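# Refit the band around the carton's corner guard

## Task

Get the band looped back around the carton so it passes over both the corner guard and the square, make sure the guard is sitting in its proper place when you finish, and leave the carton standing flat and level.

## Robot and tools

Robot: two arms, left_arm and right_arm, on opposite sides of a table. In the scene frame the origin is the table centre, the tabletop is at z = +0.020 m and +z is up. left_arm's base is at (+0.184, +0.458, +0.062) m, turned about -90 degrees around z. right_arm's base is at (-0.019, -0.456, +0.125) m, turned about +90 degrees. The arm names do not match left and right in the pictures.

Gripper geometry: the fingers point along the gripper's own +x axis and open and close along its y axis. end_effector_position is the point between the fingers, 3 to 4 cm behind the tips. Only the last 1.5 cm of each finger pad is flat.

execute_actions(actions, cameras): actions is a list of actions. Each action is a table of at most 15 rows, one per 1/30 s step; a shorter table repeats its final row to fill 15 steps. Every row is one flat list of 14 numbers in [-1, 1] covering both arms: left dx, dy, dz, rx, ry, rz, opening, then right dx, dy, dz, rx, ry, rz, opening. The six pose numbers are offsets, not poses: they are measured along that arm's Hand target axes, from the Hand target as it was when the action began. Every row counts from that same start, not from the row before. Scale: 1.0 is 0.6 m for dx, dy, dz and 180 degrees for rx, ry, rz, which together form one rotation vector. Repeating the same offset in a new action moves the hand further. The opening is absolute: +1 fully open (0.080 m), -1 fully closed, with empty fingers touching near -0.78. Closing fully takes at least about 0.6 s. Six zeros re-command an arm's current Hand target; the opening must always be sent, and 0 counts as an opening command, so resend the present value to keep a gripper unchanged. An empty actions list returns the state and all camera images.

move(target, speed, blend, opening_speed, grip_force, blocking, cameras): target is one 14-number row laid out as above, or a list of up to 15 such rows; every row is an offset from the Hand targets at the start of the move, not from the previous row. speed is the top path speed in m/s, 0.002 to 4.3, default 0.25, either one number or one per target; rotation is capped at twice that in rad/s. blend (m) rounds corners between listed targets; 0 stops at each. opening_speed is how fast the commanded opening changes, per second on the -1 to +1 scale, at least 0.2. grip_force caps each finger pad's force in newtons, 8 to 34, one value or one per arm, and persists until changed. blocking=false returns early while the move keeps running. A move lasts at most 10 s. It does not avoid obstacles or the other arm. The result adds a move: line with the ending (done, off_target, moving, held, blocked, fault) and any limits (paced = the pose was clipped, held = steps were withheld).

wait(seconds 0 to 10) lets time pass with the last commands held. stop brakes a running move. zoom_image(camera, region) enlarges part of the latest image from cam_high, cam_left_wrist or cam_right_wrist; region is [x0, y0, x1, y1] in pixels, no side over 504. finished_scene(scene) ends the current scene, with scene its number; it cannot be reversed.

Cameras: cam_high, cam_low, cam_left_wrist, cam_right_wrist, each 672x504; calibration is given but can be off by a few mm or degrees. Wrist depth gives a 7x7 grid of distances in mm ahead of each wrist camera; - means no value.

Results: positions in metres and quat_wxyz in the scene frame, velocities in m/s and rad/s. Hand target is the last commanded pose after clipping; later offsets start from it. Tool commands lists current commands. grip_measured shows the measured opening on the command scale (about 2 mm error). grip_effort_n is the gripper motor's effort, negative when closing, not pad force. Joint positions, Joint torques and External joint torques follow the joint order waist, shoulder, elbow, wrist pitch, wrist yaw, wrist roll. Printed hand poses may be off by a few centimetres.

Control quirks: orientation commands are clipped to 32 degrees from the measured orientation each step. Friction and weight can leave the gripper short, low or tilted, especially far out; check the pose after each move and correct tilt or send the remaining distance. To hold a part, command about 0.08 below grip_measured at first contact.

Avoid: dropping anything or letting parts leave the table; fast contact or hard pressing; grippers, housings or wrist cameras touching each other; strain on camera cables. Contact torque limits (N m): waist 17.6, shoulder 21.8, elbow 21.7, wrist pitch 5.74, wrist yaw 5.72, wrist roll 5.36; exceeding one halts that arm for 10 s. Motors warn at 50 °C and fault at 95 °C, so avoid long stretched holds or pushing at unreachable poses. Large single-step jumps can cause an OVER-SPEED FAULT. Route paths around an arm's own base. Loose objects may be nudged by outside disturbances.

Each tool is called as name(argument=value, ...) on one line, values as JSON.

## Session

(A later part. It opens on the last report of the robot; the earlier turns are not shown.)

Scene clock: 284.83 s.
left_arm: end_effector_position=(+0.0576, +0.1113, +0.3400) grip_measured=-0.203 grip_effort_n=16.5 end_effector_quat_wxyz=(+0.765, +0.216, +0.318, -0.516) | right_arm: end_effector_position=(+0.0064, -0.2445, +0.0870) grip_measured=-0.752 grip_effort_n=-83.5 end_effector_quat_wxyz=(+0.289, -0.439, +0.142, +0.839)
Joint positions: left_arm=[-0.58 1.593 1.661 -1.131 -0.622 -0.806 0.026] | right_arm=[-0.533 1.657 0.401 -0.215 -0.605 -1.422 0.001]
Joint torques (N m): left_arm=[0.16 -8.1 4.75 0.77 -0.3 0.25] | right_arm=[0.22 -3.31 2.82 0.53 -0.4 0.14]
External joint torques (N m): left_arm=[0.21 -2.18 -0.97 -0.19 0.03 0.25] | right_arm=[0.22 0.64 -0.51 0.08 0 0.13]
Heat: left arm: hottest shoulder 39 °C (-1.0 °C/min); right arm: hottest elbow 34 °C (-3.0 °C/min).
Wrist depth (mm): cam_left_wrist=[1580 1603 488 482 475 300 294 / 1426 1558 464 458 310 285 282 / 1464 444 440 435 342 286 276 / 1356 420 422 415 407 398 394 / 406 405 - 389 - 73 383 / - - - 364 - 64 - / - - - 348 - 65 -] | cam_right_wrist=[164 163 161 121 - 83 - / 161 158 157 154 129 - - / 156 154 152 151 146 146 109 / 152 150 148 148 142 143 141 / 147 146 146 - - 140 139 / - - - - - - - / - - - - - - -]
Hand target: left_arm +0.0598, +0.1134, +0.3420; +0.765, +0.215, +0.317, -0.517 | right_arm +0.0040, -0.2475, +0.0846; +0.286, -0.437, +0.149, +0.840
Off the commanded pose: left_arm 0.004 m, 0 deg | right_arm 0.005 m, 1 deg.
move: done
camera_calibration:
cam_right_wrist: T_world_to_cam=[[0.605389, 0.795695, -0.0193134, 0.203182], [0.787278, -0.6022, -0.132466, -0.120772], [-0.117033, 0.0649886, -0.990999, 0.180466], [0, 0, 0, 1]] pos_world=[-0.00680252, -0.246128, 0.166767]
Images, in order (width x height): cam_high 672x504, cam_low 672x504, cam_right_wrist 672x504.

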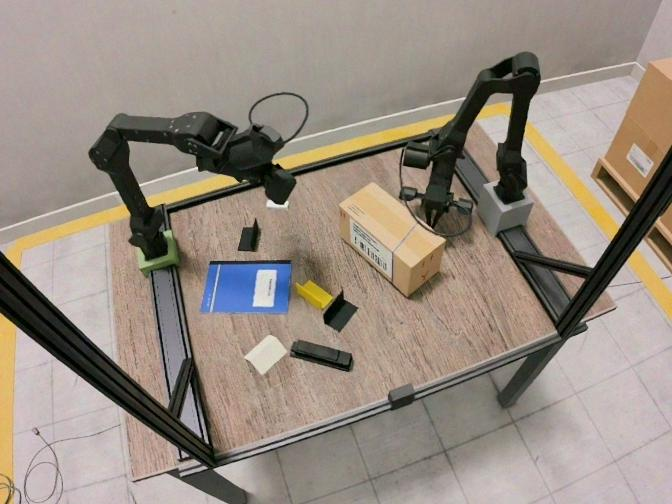

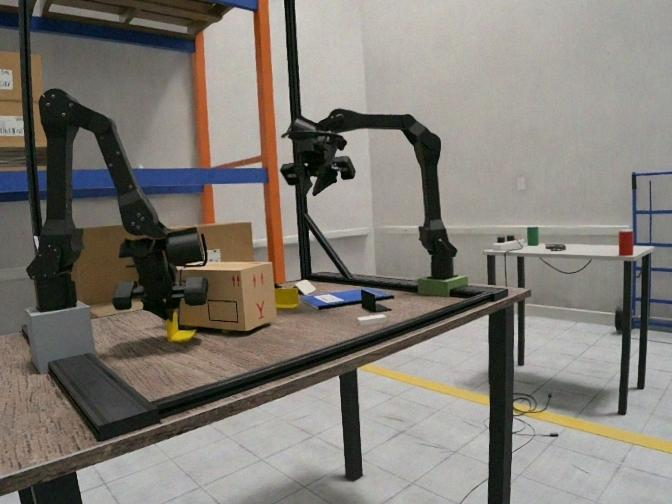

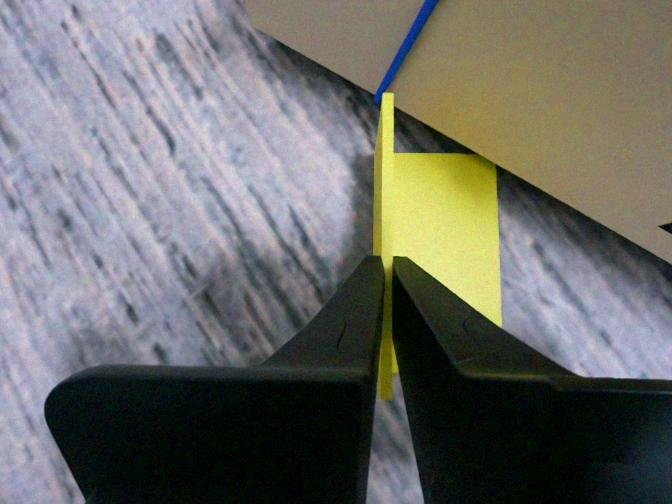

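move(target=[[0,0,0,0,0,0,-0.2,-0.1385,0.0258,0.0207,0,0,0,-1],[0,0,0,0,0,0,-0.2,-0.2402,-0.019,0.1948,0,0,0,-1],[0,0,0,0,0,0,-0.2,-0.136,0.0168,0.3443,0,0,0,-1],[0,0,0,0,0,0,-0.2,-0.0887,0.2148,0.4127,0,0,0,-1],[0,0,0,0,0,0,-0.2,0.1433,0.2148,0.2538,0,0,0,-1]], cameras=["cam_right_wrist","cam_low"], speed=0.2, blend=[0.01,0.03,0.03,0.02,0])

zoom_image(camera="cam_low", region=[80, 210, 280, 360])

Scene clock: 305.53 s.
left_arm: end_effector_position=(+0.0576, +0.1113, +0.3400) grip_measured=-0.203 grip_effort_n=16.5 end_effector_quat_wxyz=(+0.765, +0.216, +0.318, -0.516) | right_arm: end_effector_position=(-0.2169, -0.2422, +0.1056) grip_measured=-0.752 grip_effort_n=-83.5 end_effector_quat_wxyz=(+0.282, -0.433, +0.143, +0.844)
Joint positions: left_arm=[-0.58 1.593 1.661 -1.131 -0.622 -0.806 0.026] | right_arm=[0.673 1.593 0.372 0.259 -0.147 -0.211 0.001]
Joint torques (N m): left_arm=[0 -8.1 4.79 0.75 -0.29 0.26] | right_arm=[-0.72 -3.76 3.61 1.47 0.08 0.2]
External joint torques (N m): left_arm=[-0.05 -2.2 -0.95 -0.23 0.05 0.26] | right_arm=[-0.72 0.61 -0.6 0.26 0.17 0.2]
Heat: left arm: hottest shoulder 39 °C (+0.0 °C/min); right arm: hottest elbow 32 °C (-4.0 °C/min).
Wrist depth (mm): cam_left_wrist=[1356 1603 486 487 482 300 296 / 1436 1547 463 460 310 283 281 / 1426 441 439 435 343 286 276 / 1373 422 421 414 407 399 394 / 399 404 - 388 - 73 382 / - - - 365 - 64 - / - - - 348 - 65 -] | cam_right_wrist=[1146 181 178 176 172 170 168 / 178 177 174 172 169 167 164 / 175 172 170 167 167 162 160 / 170 168 165 164 - 158 156 / 166 164 162 - - 155 153 / - - - - - - - / - - - - - - -]
Hand target: left_arm +0.0598, +0.1134, +0.3420; +0.765, +0.215, +0.317, -0.517 | right_arm -0.2125, -0.2432, +0.1015; +0.286, -0.437, +0.149, +0.839
Off the commanded pose: left_arm 0.004 m, 0 deg | right_arm 0.006 m, 1 deg.
move: done
camera_calibration:
cam_right_wrist: T_world_to_cam=[[0.593747, 0.804027, -0.0317048, 0.337768], [0.793224, -0.591477, -0.144741, 0.0640027], [-0.135128, 0.0607906, -0.988961, 0.167515], [0, 0, 0, 1]] pos_world=[-0.228682, -0.243902, 0.185638]
Images, in order (width x height): cam_low 672x504, cam_right_wrist 672x504.

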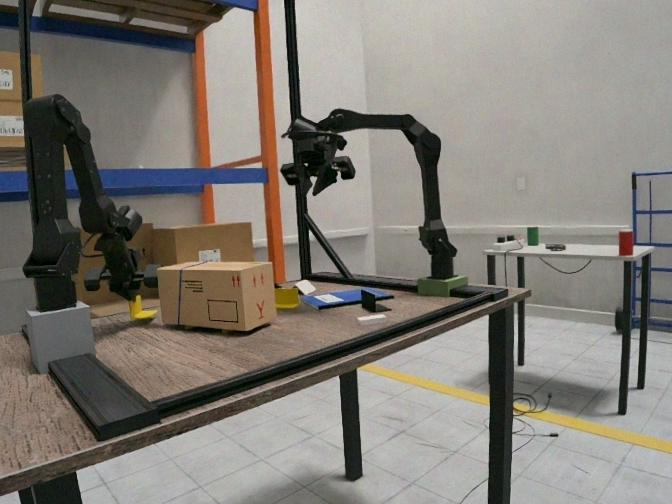

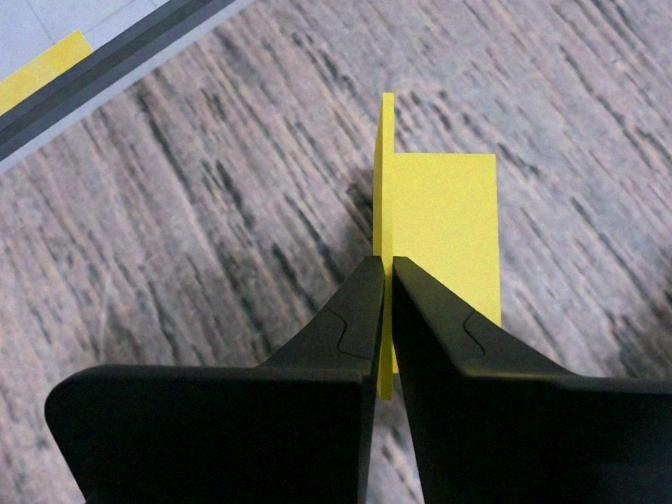

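Scaled by 2.520 from the camera's 672x504 image, which has a finer 960x720 frame.

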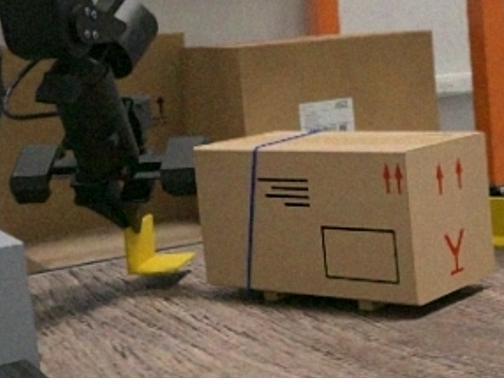

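move(target=[[0,0,0,0,0,0,-0.2,0.0246,0,-0.0171,0,0,0,-1],[0,0,0,0,0,0,-0.2,0.0246,0,-0.0171,0,0,0,0],[0,0,0,0,0,0,-0.2,-0.092,0,-0.0171,0,0,0,0],[0,0,0,0,0,0,-0.2,0.0198,0,0.1532,0,0.3056,0,0]], cameras=["cam_right_wrist"], speed=[0.05,0.1,0.15,0.2])

Scene clock: 320.43 s.
left_arm: end_effector_position=(+0.0576, +0.1113, +0.3400) grip_measured=-0.203 grip_effort_n=16.5 end_effector_quat_wxyz=(+0.765, +0.216, +0.318, -0.516) | right_arm: end_effector_position=(-0.2759, -0.1938, +0.1470) grip_measured=-0.004 grip_effort_n=18.8 end_effector_quat_wxyz=(+0.184, -0.774, +0.264, +0.545)
Joint positions: left_arm=[-0.58 1.593 1.661 -1.131 -0.622 -0.806 0.026] | right_arm=[0.793 2.312 1.785 -1.387 0.039 -0.117 0.035]
Joint torques (N m): left_arm=[0.18 -8.16 4.81 0.75 -0.26 0.27] | right_arm=[0.19 -8.77 6.48 -0.5 0.04 0.15]
External joint torques (N m): left_arm=[0.2 -2.25 -0.92 -0.22 0.07 0.27] | right_arm=[0.19 1.09 1.67 -0.26 0.04 0.15]
Heat: left arm: hottest shoulder 39 °C (+0.0 °C/min); right arm: hottest elbow 32 °C (-3.0 °C/min).
Wrist depth (mm): cam_left_wrist=[1315 1615 488 489 481 300 296 / 1494 1558 462 459 310 285 282 / 1464 438 441 436 342 286 276 / 1381 421 421 414 406 399 394 / 411 406 - 388 - 73 383 / - - - 365 - 64 - / - - - 348 - 65 -] | cam_right_wrist=[151 149 147 145 142 140 138 / 175 174 170 163 157 160 159 / 207 204 199 194 189 188 183 / 236 250 232 229 228 222 201 / 330 268 - 297 289 - 178 / - - - 363 368 - - / - - - - - - -]
Hand target: left_arm +0.0598, +0.1134, +0.3420; +0.765, +0.215, +0.317, -0.517 | right_arm -0.2776, -0.1931, +0.1445; -0.185, +0.775, -0.264, -0.543
Off the commanded pose: left_arm 0.004 m, 0 deg | right_arm 0.003 m, 0 deg.
move: done
camera_calibration:
cam_right_wrist: T_world_to_cam=[[0.628653, 0.77722, -0.0269124, 0.338929], [0.540174, -0.4115, 0.734085, -0.0186953], [0.559471, -0.476022, -0.678524, 0.239441], [0, 0, 0, 1]] pos_world=[-0.33693, -0.157136, 0.185312]
Images, in order (width x height): cam_right_wrist 672x504.

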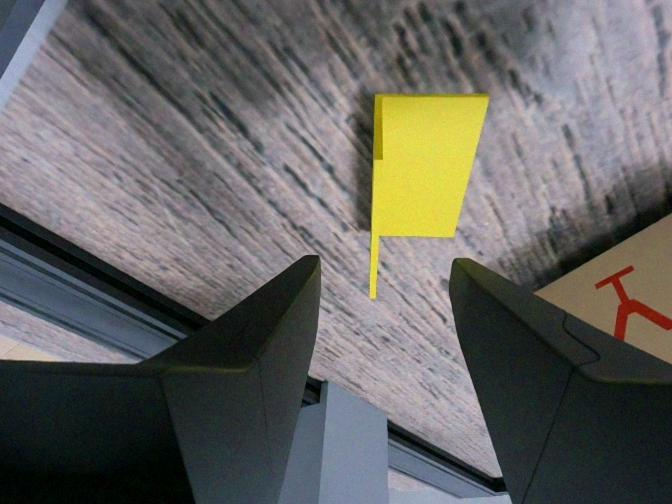

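move(target=[[0,0,0,0,0,0,-0.2,0.1,-0.0017,0,0,0,0,0],[0,0,0,0,0,0,-0.2,0.1,-0.0017,0,0,0,0,-1],[0,0,0,0,0,0,-0.2,-0.0567,-0.0017,-0.0567,0,0,0,-1],[0,0,0,0,0,0,-0.2,-0.0302,-0.022,-0.09,0,-0.5,0,-1],[0,0,0,0,0,0,-0.2,0.089,-0.022,-0.0355,0,-0.5,0,-1]], cameras=["cam_right_wrist","cam_low"], speed=[0.12,0.1,0.2,0.3,0.15])

zoom_image(camera="cam_low", region=[60, 210, 260, 360])

Scene clock: 337.30 s.
left_arm: end_effector_position=(+0.0576, +0.1113, +0.3400) grip_measured=-0.203 grip_effort_n=16.5 end_effector_quat_wxyz=(+0.765, +0.216, +0.318, -0.516) | right_arm: end_effector_position=(-0.2386, -0.2071, +0.1026) grip_measured=-0.751 grip_effort_n=-83.5 end_effector_quat_wxyz=(+0.311, -0.188, +0.067, +0.929)
Joint positions: left_arm=[-0.58 1.593 1.661 -1.131 -0.622 -0.806 0.026] | right_arm=[0.583 2.229 0.238 1.566 -0.316 -0.131 0.001]
Joint torques (N m): left_arm=[0.11 -8.08 4.7 0.73 -0.3 0.26] | right_arm=[-0.1 -4.57 1.56 2.04 -0.1 -0.12]
External joint torques (N m): left_arm=[0.15 -2.21 -1.05 -0.26 0.04 0.26] | right_arm=[-0.11 0.75 0.82 0.43 0 -0.13]
Heat: left arm: hottest shoulder 39 °C (+0.0 °C/min); right arm: hottest elbow 31 °C (-3.0 °C/min).
Wrist depth (mm): cam_left_wrist=[1339 1627 495 489 480 302 297 / 1408 1569 465 460 310 285 281 / 1445 440 439 435 344 285 275 / 1373 420 423 414 407 399 394 / 413 404 - 388 - 73 381 / - - - 365 - 64 - / - - - 348 - 65 -] | cam_right_wrist=[- 1474 1536 1900 1884 269 324 / 1805 1805 1776 1884 272 267 262 / 1559 1570 1504 230 118 214 219 / 1363 200 201 203 145 189 188 / 179 177 183 - - 170 166 / - - - - - - - / - - - - - - -]
Hand target: left_arm +0.0598, +0.1134, +0.3420; +0.765, +0.215, +0.317, -0.517 | right_arm -0.2392, -0.2060, +0.1016; +0.318, -0.165, +0.056, +0.932
Off the commanded pose: left_arm 0.004 m, 0 deg | right_arm 0.002 m, 3 deg.
joint sent to its limit (right arm) — joint 4 (wrist pitch), upper limit. The joint targets are off in orientation, not in position.
move: off_target (right_arm)
camera_calibration:
cam_right_wrist: T_world_to_cam=[[0.584046, 0.811003, -0.0341187, 0.321656], [0.613413, -0.468499, -0.635794, 0.13454], [-0.531615, 0.350404, -0.771105, 0.102548], [0, 0, 0, 1]] pos_world=[-0.215874, -0.233765, 0.175589]
Images, in order (width x height): cam_low 672x504, cam_right_wrist 672x504.

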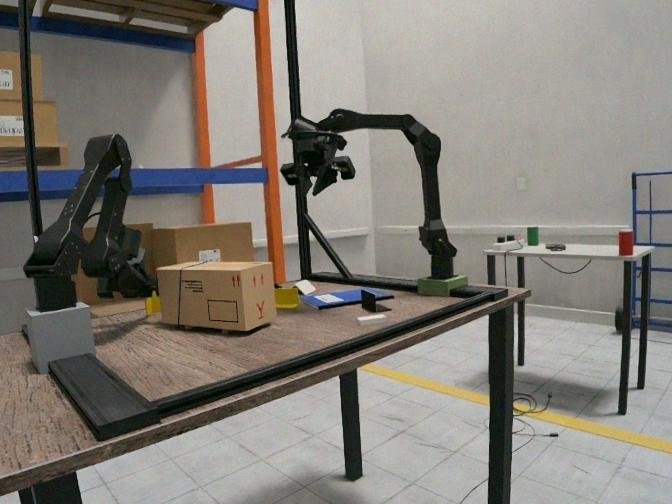

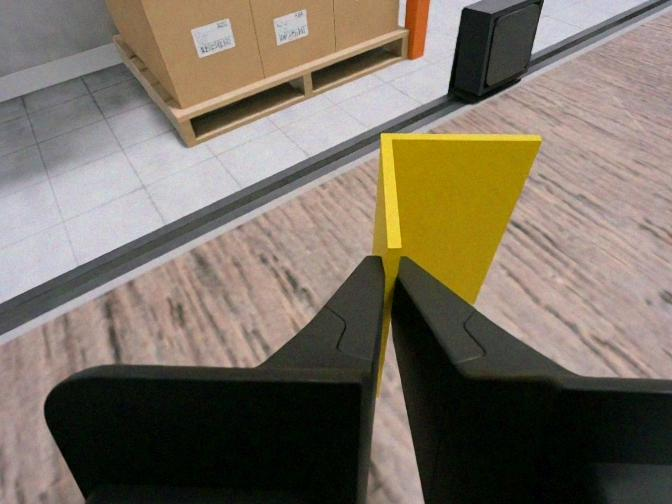

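Scaled by 2.520 from the camera's 672x504 image, which has a finer 960x720 frame.

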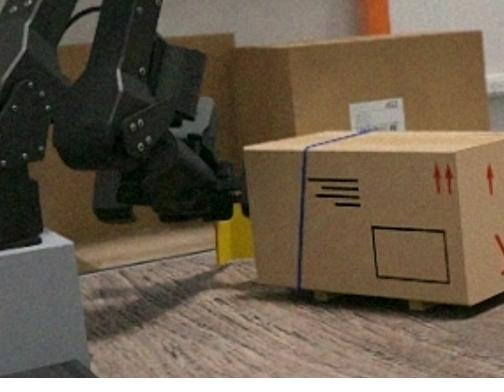

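move(target=[[0,0,0,0,0,0,-0.2,0.0051,0,-0.0141,0,0,0,-1],[0,0,0,0,0,0,-0.2,0.0051,0,-0.0141,0,0,0,-0.3]], cameras=["cam_right_wrist"], speed=0.04)

Scene clock: 341.77 s.
left_arm: end_effector_position=(+0.0576, +0.1113, +0.3400) grip_measured=-0.203 grip_effort_n=16.5 end_effector_quat_wxyz=(+0.765, +0.216, +0.318, -0.516) | right_arm: end_effector_position=(-0.2395, -0.2062, +0.0946) grip_measured=-0.305 grip_effort_n=18.8 end_effector_quat_wxyz=(+0.308, -0.196, +0.068, +0.929)
Joint positions: left_arm=[-0.58 1.593 1.661 -1.131 -0.622 -0.806 0.026] | right_arm=[0.583 2.265 0.255 1.569 -0.318 -0.141 0.021]
Joint torques (N m): left_arm=[0.15 -8.06 4.68 0.75 -0.29 0.24] | right_arm=[-0.27 -4.75 1.28 1.84 -0.15 -0.04]
External joint torques (N m): left_arm=[0.14 -2.06 -1.12 -0.24 0.06 0.24] | right_arm=[-0.25 0.67 0.67 0.24 -0.05 -0.04]
Heat: left arm: hottest shoulder 39 °C (+0.0 °C/min); right arm: hottest wrist pitch 32 °C (+2.0 °C/min).
Wrist depth (mm): cam_left_wrist=[1323 1603 491 489 482 300 296 / 1426 1558 464 460 311 285 282 / 1436 444 438 432 342 286 275 / 1408 422 424 415 407 400 393 / 400 408 - 387 - 73 381 / - - - 365 - 64 - / - - - 348 - 65 -] | cam_right_wrist=[- 1547 1559 1790 1868 257 297 / 2233 1821 1761 1836 253 249 244 / - 1559 1416 216 121 195 205 / 1313 191 189 192 137 179 177 / 167 170 - - - 161 156 / - - - 143 140 - - / - - - 129 129 - -]
Hand target: left_arm +0.0598, +0.1134, +0.3420; +0.765, +0.215, +0.317, -0.517 | right_arm -0.2391, -0.2059, +0.0926; +0.318, -0.165, +0.056, +0.932
Off the commanded pose: left_arm 0.004 m, 0 deg | right_arm 0.002 m, 4 deg.
joint sent to its limit (right arm) — joint 4 (wrist pitch), upper limit. The joint targets are off in orientation, not in position.
move: off_target (right_arm); target 2's new opening was sent with right_arm's hand 0.005 m and 3 deg from that target
camera_calibration:
cam_right_wrist: T_world_to_cam=[[0.579868, 0.814092, -0.0317446, 0.320654], [0.624539, -0.469197, -0.624343, 0.131763], [-0.523167, 0.342211, -0.780505, 0.0968266], [0, 0, 0, 1]] pos_world=[-0.217572, -0.232354, 0.168018]
Images, in order (width x height): cam_right_wrist 672x504.

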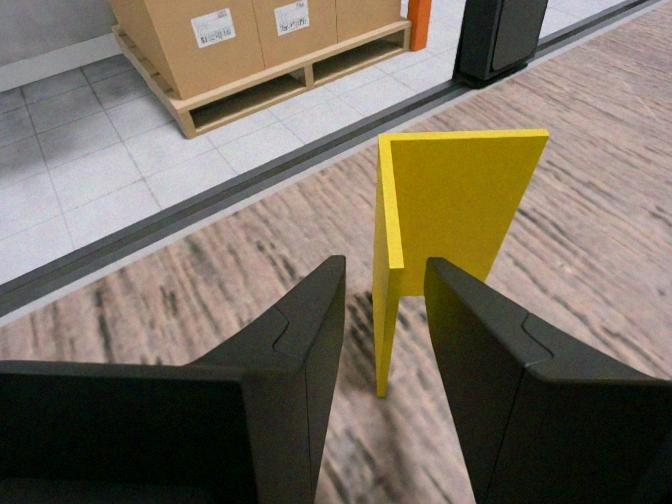

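move(target=[[0,0,0,0,0,0,-0.2,-0.1333,0,0,0,0,0,-0.2],[0,0,0,0,0,0,-0.2,-0.1575,0.0648,0.1685,0.134,0.0547,-0.2103,-0.2],[0,0,0,0,0,0,-0.2,0.0577,0.076,0.1485,0.268,0.1094,-0.4206,-0.2]], cameras=["cam_right_wrist"], speed=[0.1,0.3,0.3], blend=[0.005,0.03,0])

Scene clock: 362.33 s.
left_arm: end_effector_position=(+0.0576, +0.1113, +0.3400) grip_measured=-0.203 grip_effort_n=16.5 end_effector_quat_wxyz=(+0.765, +0.216, +0.318, -0.516) | right_arm: end_effector_position=(-0.3154, -0.2051, +0.1665) grip_measured=-0.204 grip_effort_n=18.8 end_effector_quat_wxyz=(+0.825, -0.173, +0.342, +0.415)
Joint positions: left_arm=[-0.58 1.593 1.661 -1.131 -0.622 -0.806 0.026] | right_arm=[1.142 2.214 1.563 -1.123 0.763 1.859 0.026]
Joint torques (N m): left_arm=[0.07 -8.07 4.78 0.76 -0.26 0.25] | right_arm=[-0.13 -8.34 6.5 -0.24 0.43 0.15]
External joint torques (N m): left_arm=[0.09 -2.28 -0.88 -0.21 0.08 0.25] | right_arm=[-0.11 1.05 1.65 -0.21 -0.02 0.15]
Motor temperatures (°C): left_arm=[21 39 27 31 26 34] | right_arm=[24 27 30 32 28 25]
Heat: left arm: hottest shoulder 39 °C (+0.0 °C/min); right arm: hottest wrist pitch 32 °C (+2.0 °C/min).
Wrist depth (mm): cam_left_wrist=[1323 1592 485 487 481 473 296 / 1580 1525 463 460 293 284 282 / 1436 438 438 436 308 276 277 / 1381 420 420 413 401 401 396 / 407 406 - 388 - 73 382 / - - - 365 - 64 - / - - - 349 - 65 -] | cam_right_wrist=[269 269 269 266 267 215 186 / 255 253 253 252 251 247 217 / 243 240 240 239 238 238 237 / 1105 229 227 227 225 225 224 / 1047 220 - 214 - - 212 / - - - 204 202 - - / - - - 195 193 - -]
Hand target: left_arm +0.0598, +0.1134, +0.3420; +0.765, +0.215, +0.317, -0.517 | right_arm -0.3169, -0.2036, +0.1645; +0.826, -0.171, +0.342, +0.413
Off the commanded pose: left_arm 0.004 m, 0 deg | right_arm 0.003 m, 0 deg.
move: done
camera_calibration:
cam_right_wrist: T_world_to_cam=[[0.810189, -0.585311, -0.0317035, 0.151709], [-0.566165, -0.767386, -0.300958, -0.265909], [0.151825, 0.261783, -0.95311, 0.33794], [0, 0, 0, 1]] pos_world=[-0.324769, -0.203725, 0.246876]
Images, in order (width x height): cam_right_wrist 672x504.

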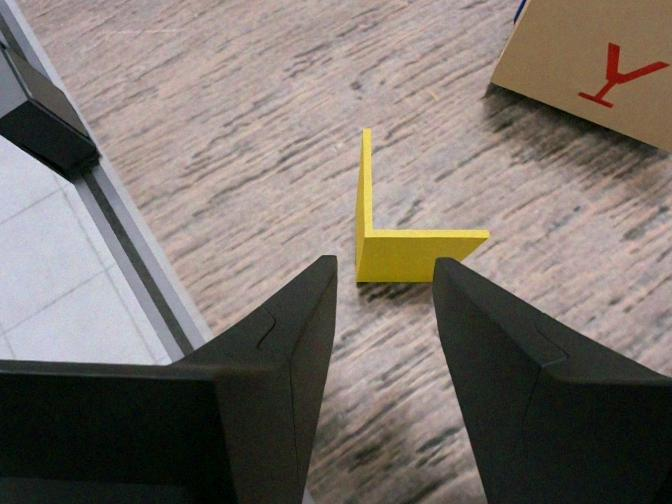

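move(target=[[0,0,0,0,0,0,-0.2,0,0,0,-0.5,0,0,-0.2],[0,0,0,0,0,0,-0.2,0,0,0,-0.999,0,0,-0.2]], cameras=["cam_right_wrist"], speed=0.6)

Scene clock: 379.97 s.
left_arm: end_effector_position=(+0.0576, +0.1113, +0.3400) grip_measured=-0.203 grip_effort_n=16.5 end_effector_quat_wxyz=(+0.765, +0.216, +0.318, -0.516) | right_arm: end_effector_position=(-0.3163, -0.2046, +0.1660) grip_measured=-0.204 grip_effort_n=18.8 end_effector_quat_wxyz=(+0.168, +0.826, +0.413, -0.344)
Joint positions: left_arm=[-0.58 1.593 1.661 -1.131 -0.622 -0.806 0.026] | right_arm=[1.142 2.22 1.57 -1.126 0.763 -1.268 0.026]
Joint torques (N m): left_arm=[0.08 -8.2 4.77 0.74 -0.3 0.22] | right_arm=[-0.22 -8.96 5.77 -0.04 0.37 -0.22]
External joint torques (N m): left_arm=[0.08 -2.38 -0.95 -0.25 0.04 0.22] | right_arm=[-0.2 0.45 0.91 -0.01 -0.02 -0.22]
Heat: left arm: hottest shoulder 39 °C (+0.0 °C/min); right arm: hottest elbow 33 °C (+1.0 °C/min).
Wrist depth (mm): cam_left_wrist=[1234 1592 491 485 481 472 297 / 1484 1515 464 457 293 284 281 / 1436 447 438 437 307 276 277 / 1381 421 426 414 402 398 394 / 406 405 - 387 - 73 381 / - - - 366 - 64 - / - - - 348 - 65 -] | cam_right_wrist=[174 173 170 160 167 164 161 / 223 220 217 - 209 205 203 / 267 256 267 143 282 276 271 / 226 239 263 395 388 381 408 / 216 228 - - - - 1547 / - - - 830 - - - / - - - 2166 - - -]
Hand target: left_arm +0.0598, +0.1134, +0.3420; +0.765, +0.215, +0.317, -0.517 | right_arm -0.3169, -0.2036, +0.1644; +0.170, +0.827, +0.413, -0.343
Off the commanded pose: left_arm 0.004 m, 0 deg | right_arm 0.002 m, 0 deg.
move: done
camera_calibration:
cam_right_wrist: T_world_to_cam=[[-0.777431, 0.628951, -0.00461233, -0.105524], [0.186423, 0.237424, 0.95335, -0.0307582], [0.600706, 0.740304, -0.301832, 0.469321], [0, 0, 0, 1]] pos_world=[-0.358227, -0.273768, 0.170493]
Images, in order (width x height): cam_right_wrist 672x504.

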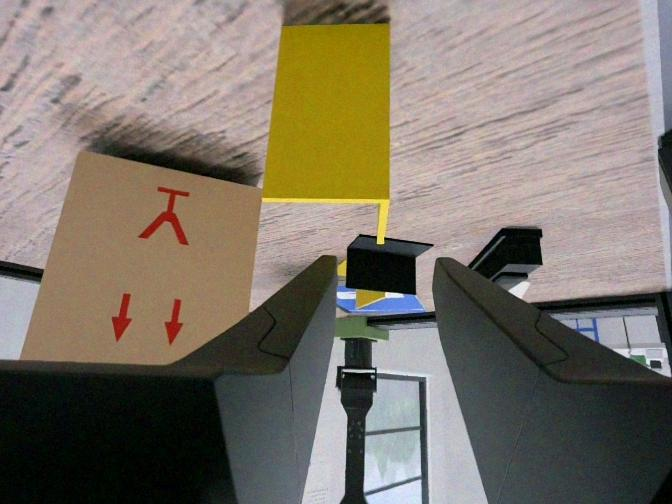

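move(target=[[0,0,0,0,0,0,-0.2,0.1258,-0.0042,-0.0058,0,0,0,-0.1],[0,0,0,0,0,0,-0.2,0.1258,-0.0042,-0.0058,0,0,0,-1]], cameras=["cam_right_wrist","cam_low"], speed=0.1, opening_speed=0.8)

zoom_image(camera="cam_low", region=[60, 210, 260, 360])

Scene clock: 390.73 s.
left_arm: end_effector_position=(+0.0576, +0.1113, +0.3400) grip_measured=-0.203 grip_effort_n=16.5 end_effector_quat_wxyz=(+0.765, +0.216, +0.318, -0.516) | right_arm: end_effector_position=(-0.2886, -0.1555, +0.1193) grip_measured=-0.747 grip_effort_n=-83.5 end_effector_quat_wxyz=(+0.161, +0.825, +0.415, -0.349)
Joint positions: left_arm=[-0.58 1.593 1.661 -1.131 -0.622 -0.806 0.026] | right_arm=[0.999 2.259 1.435 -0.798 0.781 -1.464 0.001]
Joint torques (N m): left_arm=[0.23 -8.06 4.71 0.72 -0.28 0.23] | right_arm=[-0.04 -8.47 4.03 0.23 0.43 -0.18]
External joint torques (N m): left_arm=[0.25 -2.14 -1.03 -0.26 0.05 0.23] | right_arm=[-0.02 0.92 -0.61 0.02 0.03 -0.18]
Heat: left arm: hottest shoulder 39 °C (+0.0 °C/min); right arm: hottest elbow 32 °C (+0.0 °C/min).
Wrist depth (mm): cam_left_wrist=[1284 1603 490 486 480 473 297 / 1474 1515 464 460 294 285 281 / 1445 439 438 432 307 276 277 / 1408 422 421 414 401 397 394 / 409 405 - 390 - 73 382 / - - - 364 - 64 - / - - - 349 - 65 -] | cam_right_wrist=[- 114 - 89 111 110 109 / 152 144 - - 140 139 138 / 191 183 - 76 188 187 183 / 184 75 74 - 286 278 278 / 175 186 - - - 335 471 / - - - - - - - / - - - - - - -]
Hand target: left_arm +0.0598, +0.1134, +0.3420; +0.765, +0.215, +0.317, -0.517 | right_arm -0.2855, -0.1574, +0.1137; +0.170, +0.827, +0.413, -0.343
Off the commanded pose: left_arm 0.004 m, 0 deg | right_arm 0.007 m, 1 deg.
move: done
camera_calibration:
cam_right_wrist: T_world_to_cam=[[-0.776432, 0.630079, 0.0123966, -0.116722], [0.201328, 0.229356, 0.952293, 0.0000721156], [0.597177, 0.741887, -0.304932, 0.401824], [0, 0, 0, 1]] pos_world=[-0.330601, -0.224581, 0.123908]
Images, in order (width x height): cam_low 672x504, cam_right_wrist 672x504.

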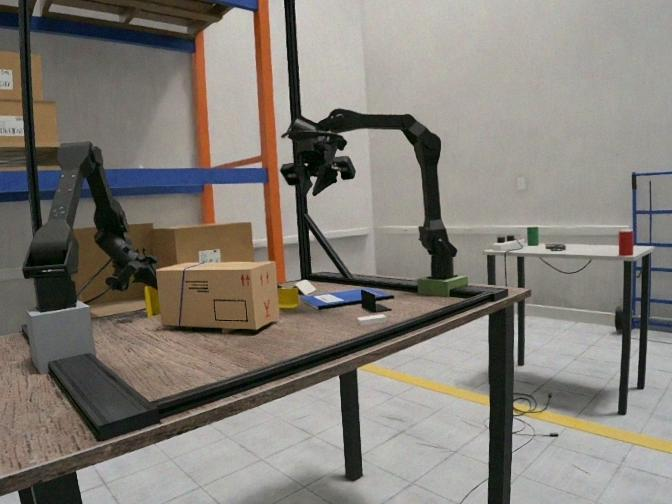

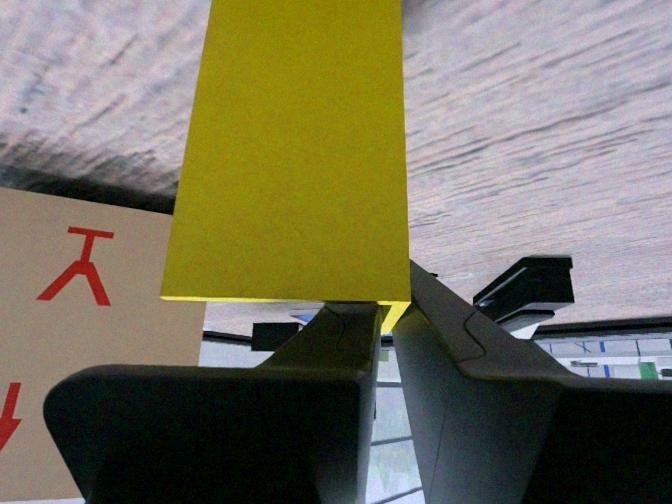

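Scaled by 2.520 from the camera's 672x504 image, which has a finer 960x720 frame.

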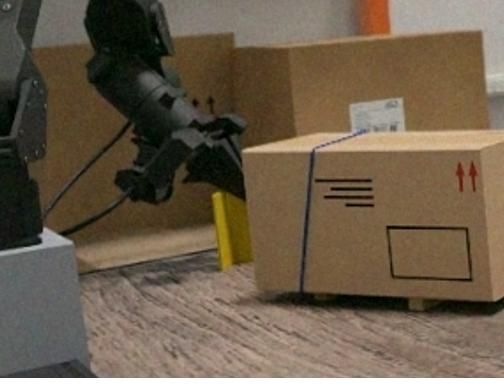

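move(target=[0,0,0,0,0,0,-0.2,-0.118,0,-0.118,0,0,0,-1], cameras=["cam_right_wrist","cam_high","cam_low","cam_left_wrist"], speed=0.12)

zoom_image(camera="cam_high", region=[330, 160, 490, 320])

zoom_image(camera="cam_low", region=[130, 240, 290, 360])

Scene clock: 395.57 s.
left_arm: end_effector_position=(+0.0576, +0.1113, +0.3400) grip_measured=-0.203 grip_effort_n=16.5 end_effector_quat_wxyz=(+0.765, +0.216, +0.318, -0.516) | right_arm: end_effector_position=(-0.2831, -0.1591, +0.2069) grip_measured=-0.747 grip_effort_n=-83.5 end_effector_quat_wxyz=(+0.177, +0.829, +0.409, -0.339)
Joint positions: left_arm=[-0.58 1.593 1.661 -1.131 -0.622 -0.806 0.026] | right_arm=[0.999 2.117 1.58 -1.124 0.781 -1.465 0.001]
Joint torques (N m): left_arm=[0.04 -7.97 4.86 0.73 -0.31 0.2] | right_arm=[0 -10.99 6.81 -0.05 0.44 -0.15]
External joint torques (N m): left_arm=[0.02 -2.16 -0.85 -0.26 0.03 0.2] | right_arm=[0.07 -1.86 1.59 -0.2 0.04 -0.15]
Heat: left arm: hottest shoulder 39 °C (+0.0 °C/min); right arm: hottest elbow 32 °C (+0.0 °C/min).
Wrist depth (mm): cam_left_wrist=[1339 1627 487 488 480 475 296 / 1547 1547 462 457 294 285 282 / 1426 444 439 435 306 276 277 / 1373 421 420 415 402 399 395 / 407 405 - 389 - 73 381 / - - - 364 - 64 - / - - - 349 - 65 -] | cam_right_wrist=[207 216 - 91 211 210 203 / 197 206 - - 266 263 253 / 187 194 - - 355 324 339 / 182 75 74 - 496 473 496 / - 372 - - - - 1761 / - - - - - - - / - - - - - - -]
Hand target: left_arm +0.0598, +0.1134, +0.3420; +0.765, +0.215, +0.317, -0.517 | right_arm -0.2853, -0.1576, +0.2136; +0.170, +0.827, +0.413, -0.343
Off the commanded pose: left_arm 0.004 m, 0 deg | right_arm 0.007 m, 1 deg.
move: done
camera_calibration:
cam_left_wrist: T_world_to_cam=[[-0.910272, -0.41388, -0.0104197, 0.111981], [-0.395445, 0.876627, -0.274133, 0.0381872], [0.122592, -0.245415, -0.961635, 0.424556], [0, 0, 0, 1]] pos_world=[0.0649871, 0.117063, 0.419903]
cam_right_wrist: T_world_to_cam=[[-0.776704, 0.629282, -0.0271302, -0.103244], [0.169309, 0.250073, 0.953309, -0.0895906], [0.606684, 0.735845, -0.300776, 0.428784], [0, 0, 0, 1]] pos_world=[-0.325158, -0.228145, 0.211575]

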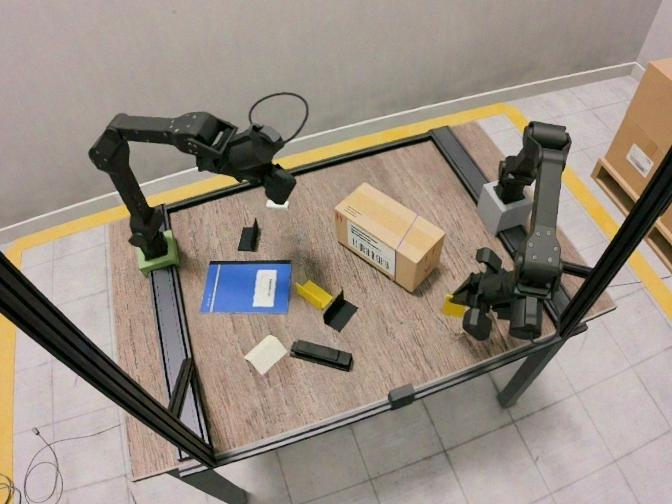

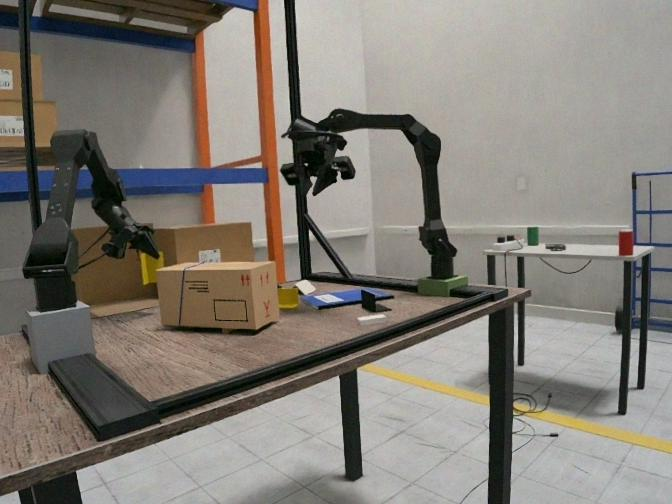

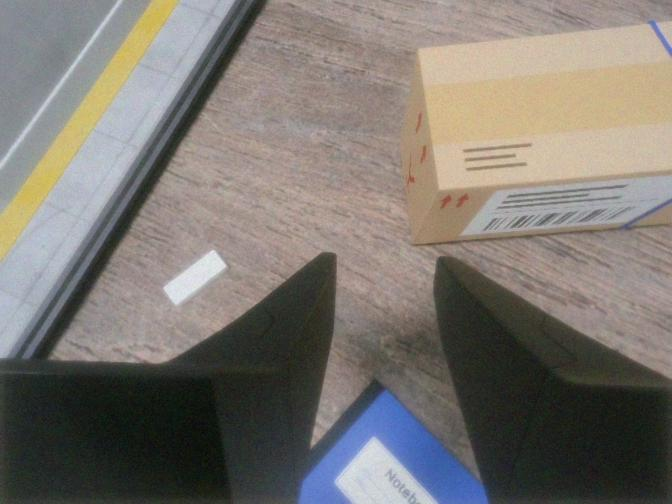

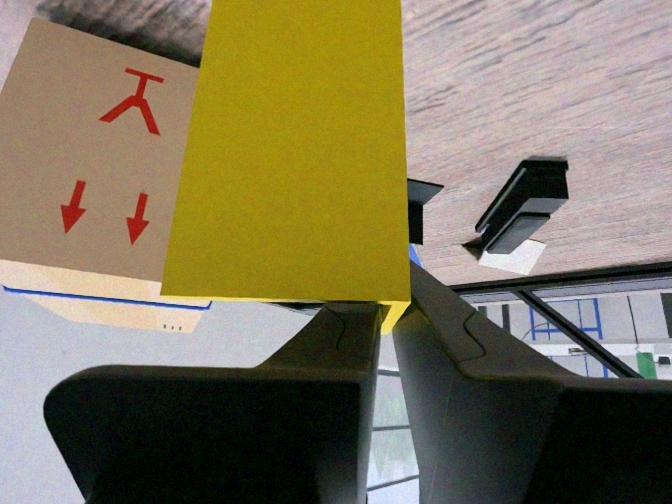

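Scaled by 3.150 from the camera's 672x504 image, which has a finer 960x720 frame.

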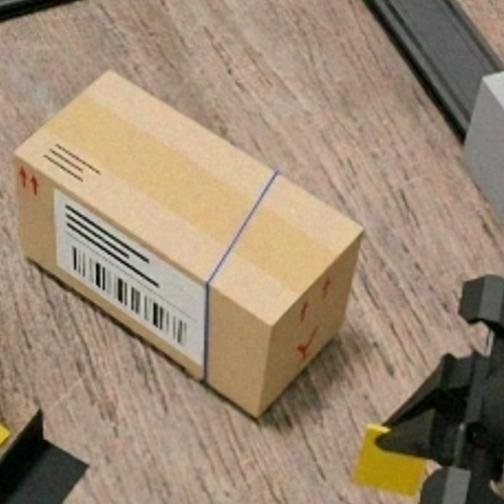

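Scaled by 3.150 from the camera's 672x504 image, which has a finer 960x720 frame.

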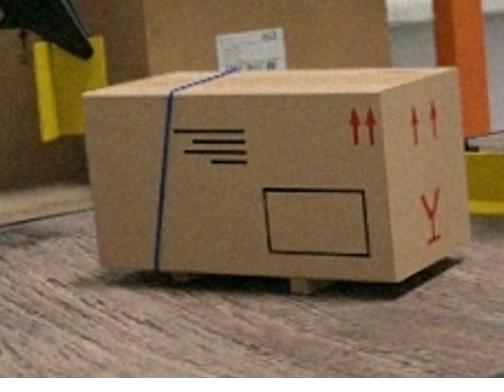

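move(target=[[0,0,0,0,0,0,-0.2,-0.0997,0.0255,-0.0325,0.5,0,0,-1],[0,0,0,0,0,0,-0.2,-0.1112,0.2252,-0.0208,-0.893,-0.138,0,-1]], cameras=["cam_right_wrist","cam_low","cam_high"], speed=0.45)

zoom_image(camera="cam_low", region=[60, 180, 260, 360])

Scene clock: 419.43 s.
left_arm: end_effector_position=(+0.0576, +0.1113, +0.3400) grip_measured=-0.203 grip_effort_n=16.5 end_effector_quat_wxyz=(+0.765, +0.216, +0.318, -0.516) | right_arm: end_effector_position=(-0.2031, -0.2687, +0.2673) grip_measured=-0.747 grip_effort_n=-83.5 end_effector_quat_wxyz=(+0.877, -0.090, +0.396, +0.257)
Joint positions: left_arm=[-0.58 1.593 1.661 -1.131 -0.622 -0.806 0.026] | right_arm=[1.12 1.789 1.365 -1.569 0.622 2.295 0.001]
Joint torques (N m): left_arm=[0.18 -8.04 4.81 0.73 -0.29 0.26] | right_arm=[-0.32 -8.47 4.21 -0.63 0.35 0.18]
External joint torques (N m): left_arm=[0.17 -2.12 -0.95 -0.26 0.06 0.26] | right_arm=[-0.25 -1.99 -0.62 -0.24 -0.01 0.18]
Motor temperatures (°C): left_arm=[21 39 27 31 26 33] | right_arm=[24 32 34 30 28 25]
Heat: left arm: hottest shoulder 39 °C (+0.0 °C/min); right arm: hottest elbow 34 °C (+4.0 °C/min).
Wrist depth (mm): cam_left_wrist=[1339 1592 495 487 479 473 297 / 1408 1536 463 459 294 285 281 / 1436 444 440 436 307 276 278 / 1364 419 419 413 402 398 394 / 403 406 - 389 - 73 382 / - - - 365 - 64 - / - - - 349 - 65 -] | cam_right_wrist=[409 - - 89 374 375 365 / 381 - - - 362 354 347 / 363 - - 76 339 337 335 / 349 - 74 - 326 322 319 / 332 329 - - - 310 288 / - - - - - - - / - - - - - - -]
Hand target: left_arm +0.0598, +0.1134, +0.3420; +0.765, +0.215, +0.317, -0.517 | right_arm -0.2003, -0.2695, +0.2694; +0.895, -0.093, +0.372, +0.227
Off the commanded pose: left_arm 0.004 m, 0 deg | right_arm 0.004 m, 5 deg.
joint sent to its limit (right arm) — joint 4 (wrist pitch), lower limit. The joint targets are off in orientation, not in position.
move: off_target (right_arm)
camera_calibration:
cam_right_wrist: T_world_to_cam=[[0.529005, -0.844913, -0.0792222, -0.0874672], [-0.830592, -0.496368, -0.252458, -0.214683], [0.173982, 0.199353, -0.964359, 0.424375], [0, 0, 0, 1]] pos_world=[-0.205877, -0.265065, 0.348122]
Images, in order (width x height): cam_high 672x504, cam_low 672x504, cam_right_wrist 672x504.

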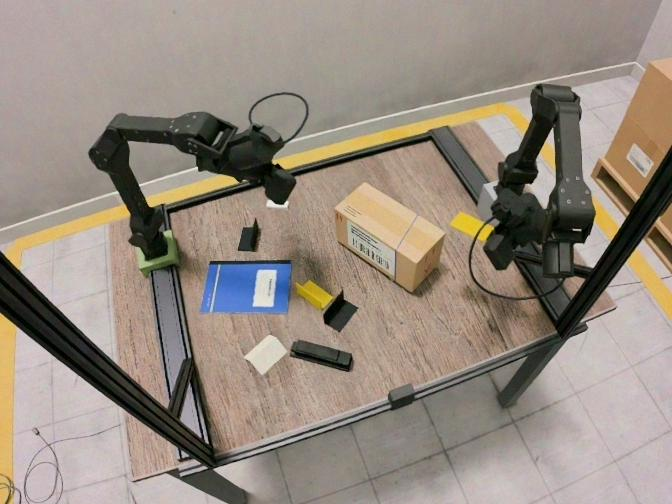

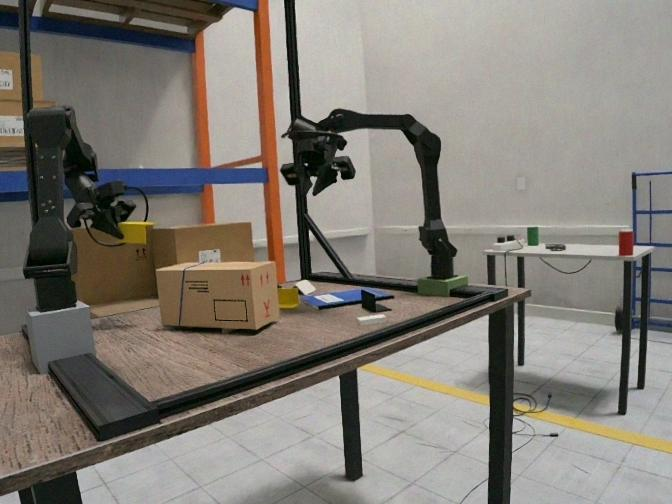

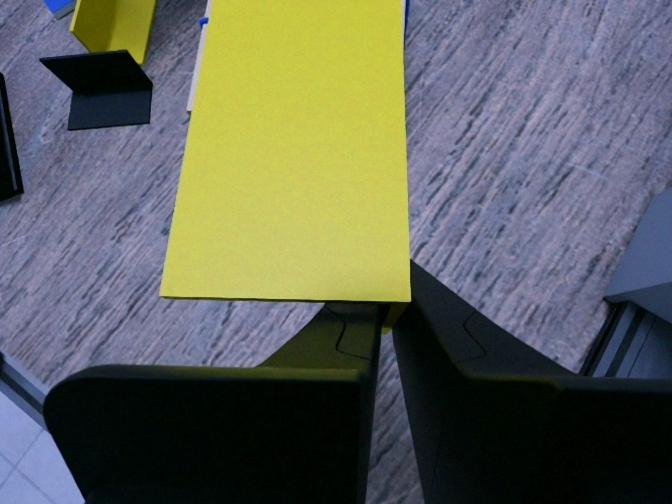

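Scaled by 2.520 from the camera's 672x504 image, which has a finer 960x720 frame.

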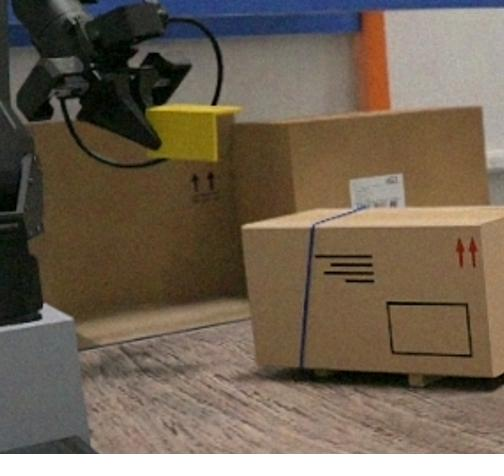

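move(target=[0,0,0,0,0,0,-0.2,0.1785,-0.0972,0.0148,0,0,0,-1], cameras=["all"], speed=0.15)

zoom_image(camera="cam_low", region=[90, 190, 290, 350])

zoom_image(camera="cam_high", region=[350, 150, 510, 310])

Scene clock: 425.17 s.
left_arm: end_effector_position=(+0.0576, +0.1113, +0.3400) grip_measured=-0.203 grip_effort_n=16.5 end_effector_quat_wxyz=(+0.765, +0.216, +0.318, -0.516) | right_arm: end_effector_position=(-0.1029, -0.2815, +0.1992) grip_measured=-0.747 grip_effort_n=-83.5 end_effector_quat_wxyz=(+0.895, -0.094, +0.373, +0.225)
Joint positions: left_arm=[-0.58 1.593 1.661 -1.131 -0.622 -0.806 0.026] | right_arm=[0.962 1.589 0.83 -1.232 0.68 2.188 0.001]
Joint torques (N m): left_arm=[0.13 -8.11 4.84 0.77 -0.29 0.23] | right_arm=[-0.32 -5.96 3.76 -0.45 0.56 -0.13]
External joint torques (N m): left_arm=[0.09 -2.31 -0.83 -0.2 0.05 0.23] | right_arm=[-0.32 -1.54 -0.51 -0.09 0.16 -0.14]
Heat: left arm: hottest shoulder 39 °C (+0.0 °C/min); right arm: hottest shoulder 33 °C (+6.1 °C/min).
Wrist depth (mm): cam_left_wrist=[1323 1558 491 487 480 474 298 / 1408 1494 464 460 293 284 281 / 1455 446 442 434 308 276 277 / 1399 421 424 413 401 396 394 / 401 407 - 388 - 73 381 / - - - 365 - 64 - / - - - 348 - 65 -] | cam_right_wrist=[147 145 - 89 314 315 315 / - 136 - 83 297 295 294 / 128 127 - 76 282 278 277 / 143 124 74 - 266 263 264 / 257 256 - - - 252 245 / - - - - - - - / - - - - - - -]
Hand target: left_arm +0.0598, +0.1134, +0.3420; +0.765, +0.215, +0.317, -0.517 | right_arm -0.1005, -0.2817, +0.1998; +0.895, -0.093, +0.371, +0.227
Off the commanded pose: left_arm 0.004 m, 0 deg | right_arm 0.002 m, 0 deg.
move: done
camera_calibration:
cam_left_wrist: T_world_to_cam=[[-0.910272, -0.41388, -0.0104197, 0.111981], [-0.395445, 0.876627, -0.274133, 0.0381872], [0.122592, -0.245415, -0.961635, 0.424556], [0, 0, 0, 1]] pos_world=[0.0649871, 0.117063, 0.419903]
cam_right_wrist: T_world_to_cam=[[0.483335, -0.874811, -0.033075, -0.179093], [-0.840387, -0.453069, -0.297453, -0.134804], [0.24523, 0.171565, -0.954163, 0.341244], [0, 0, 0, 1]] pos_world=[-0.110409, -0.276293, 0.279581]

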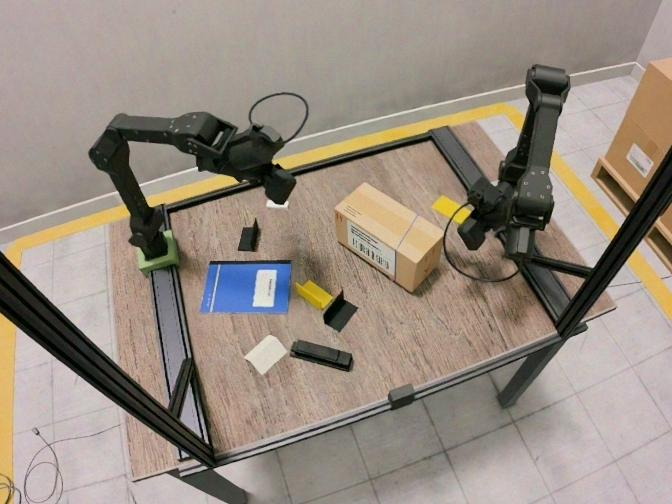

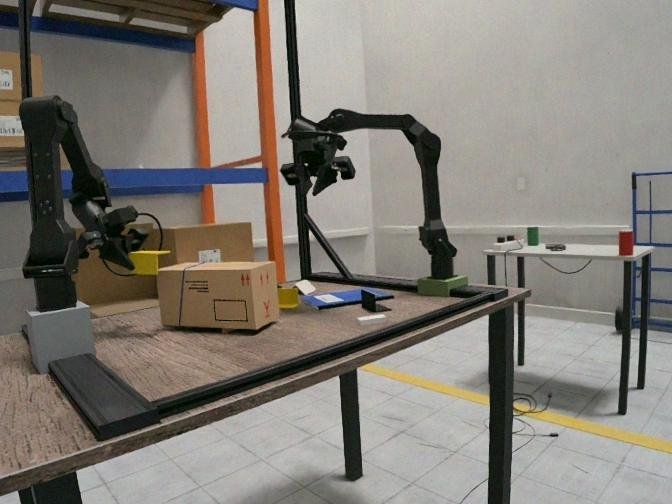

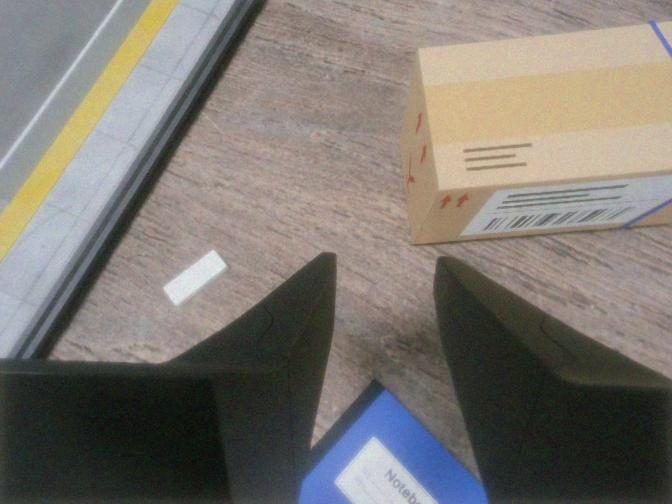

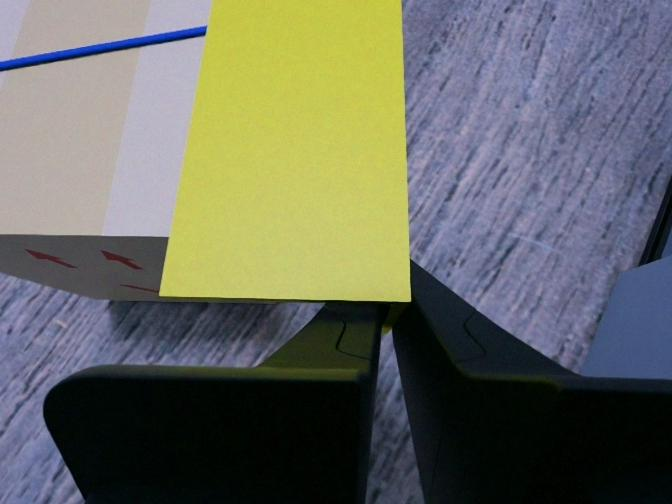

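Scaled by 2.520 from the camera's 672x504 image, which has a finer 960x720 frame.

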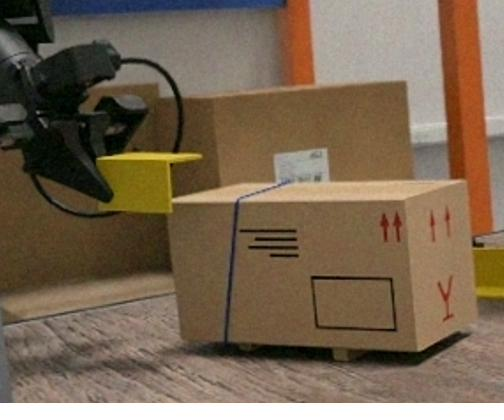

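Scaled by 3.150 from the camera's 672x504 image, which has a finer 960x720 frame.

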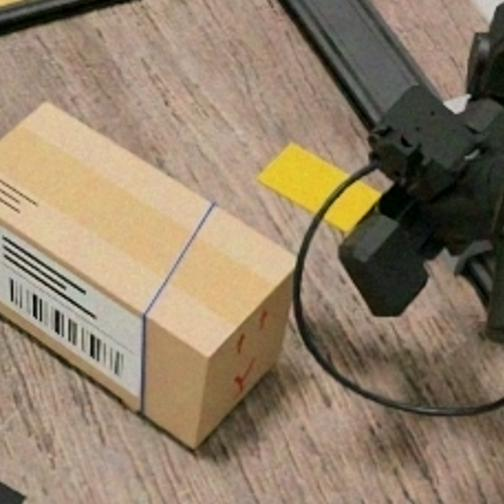

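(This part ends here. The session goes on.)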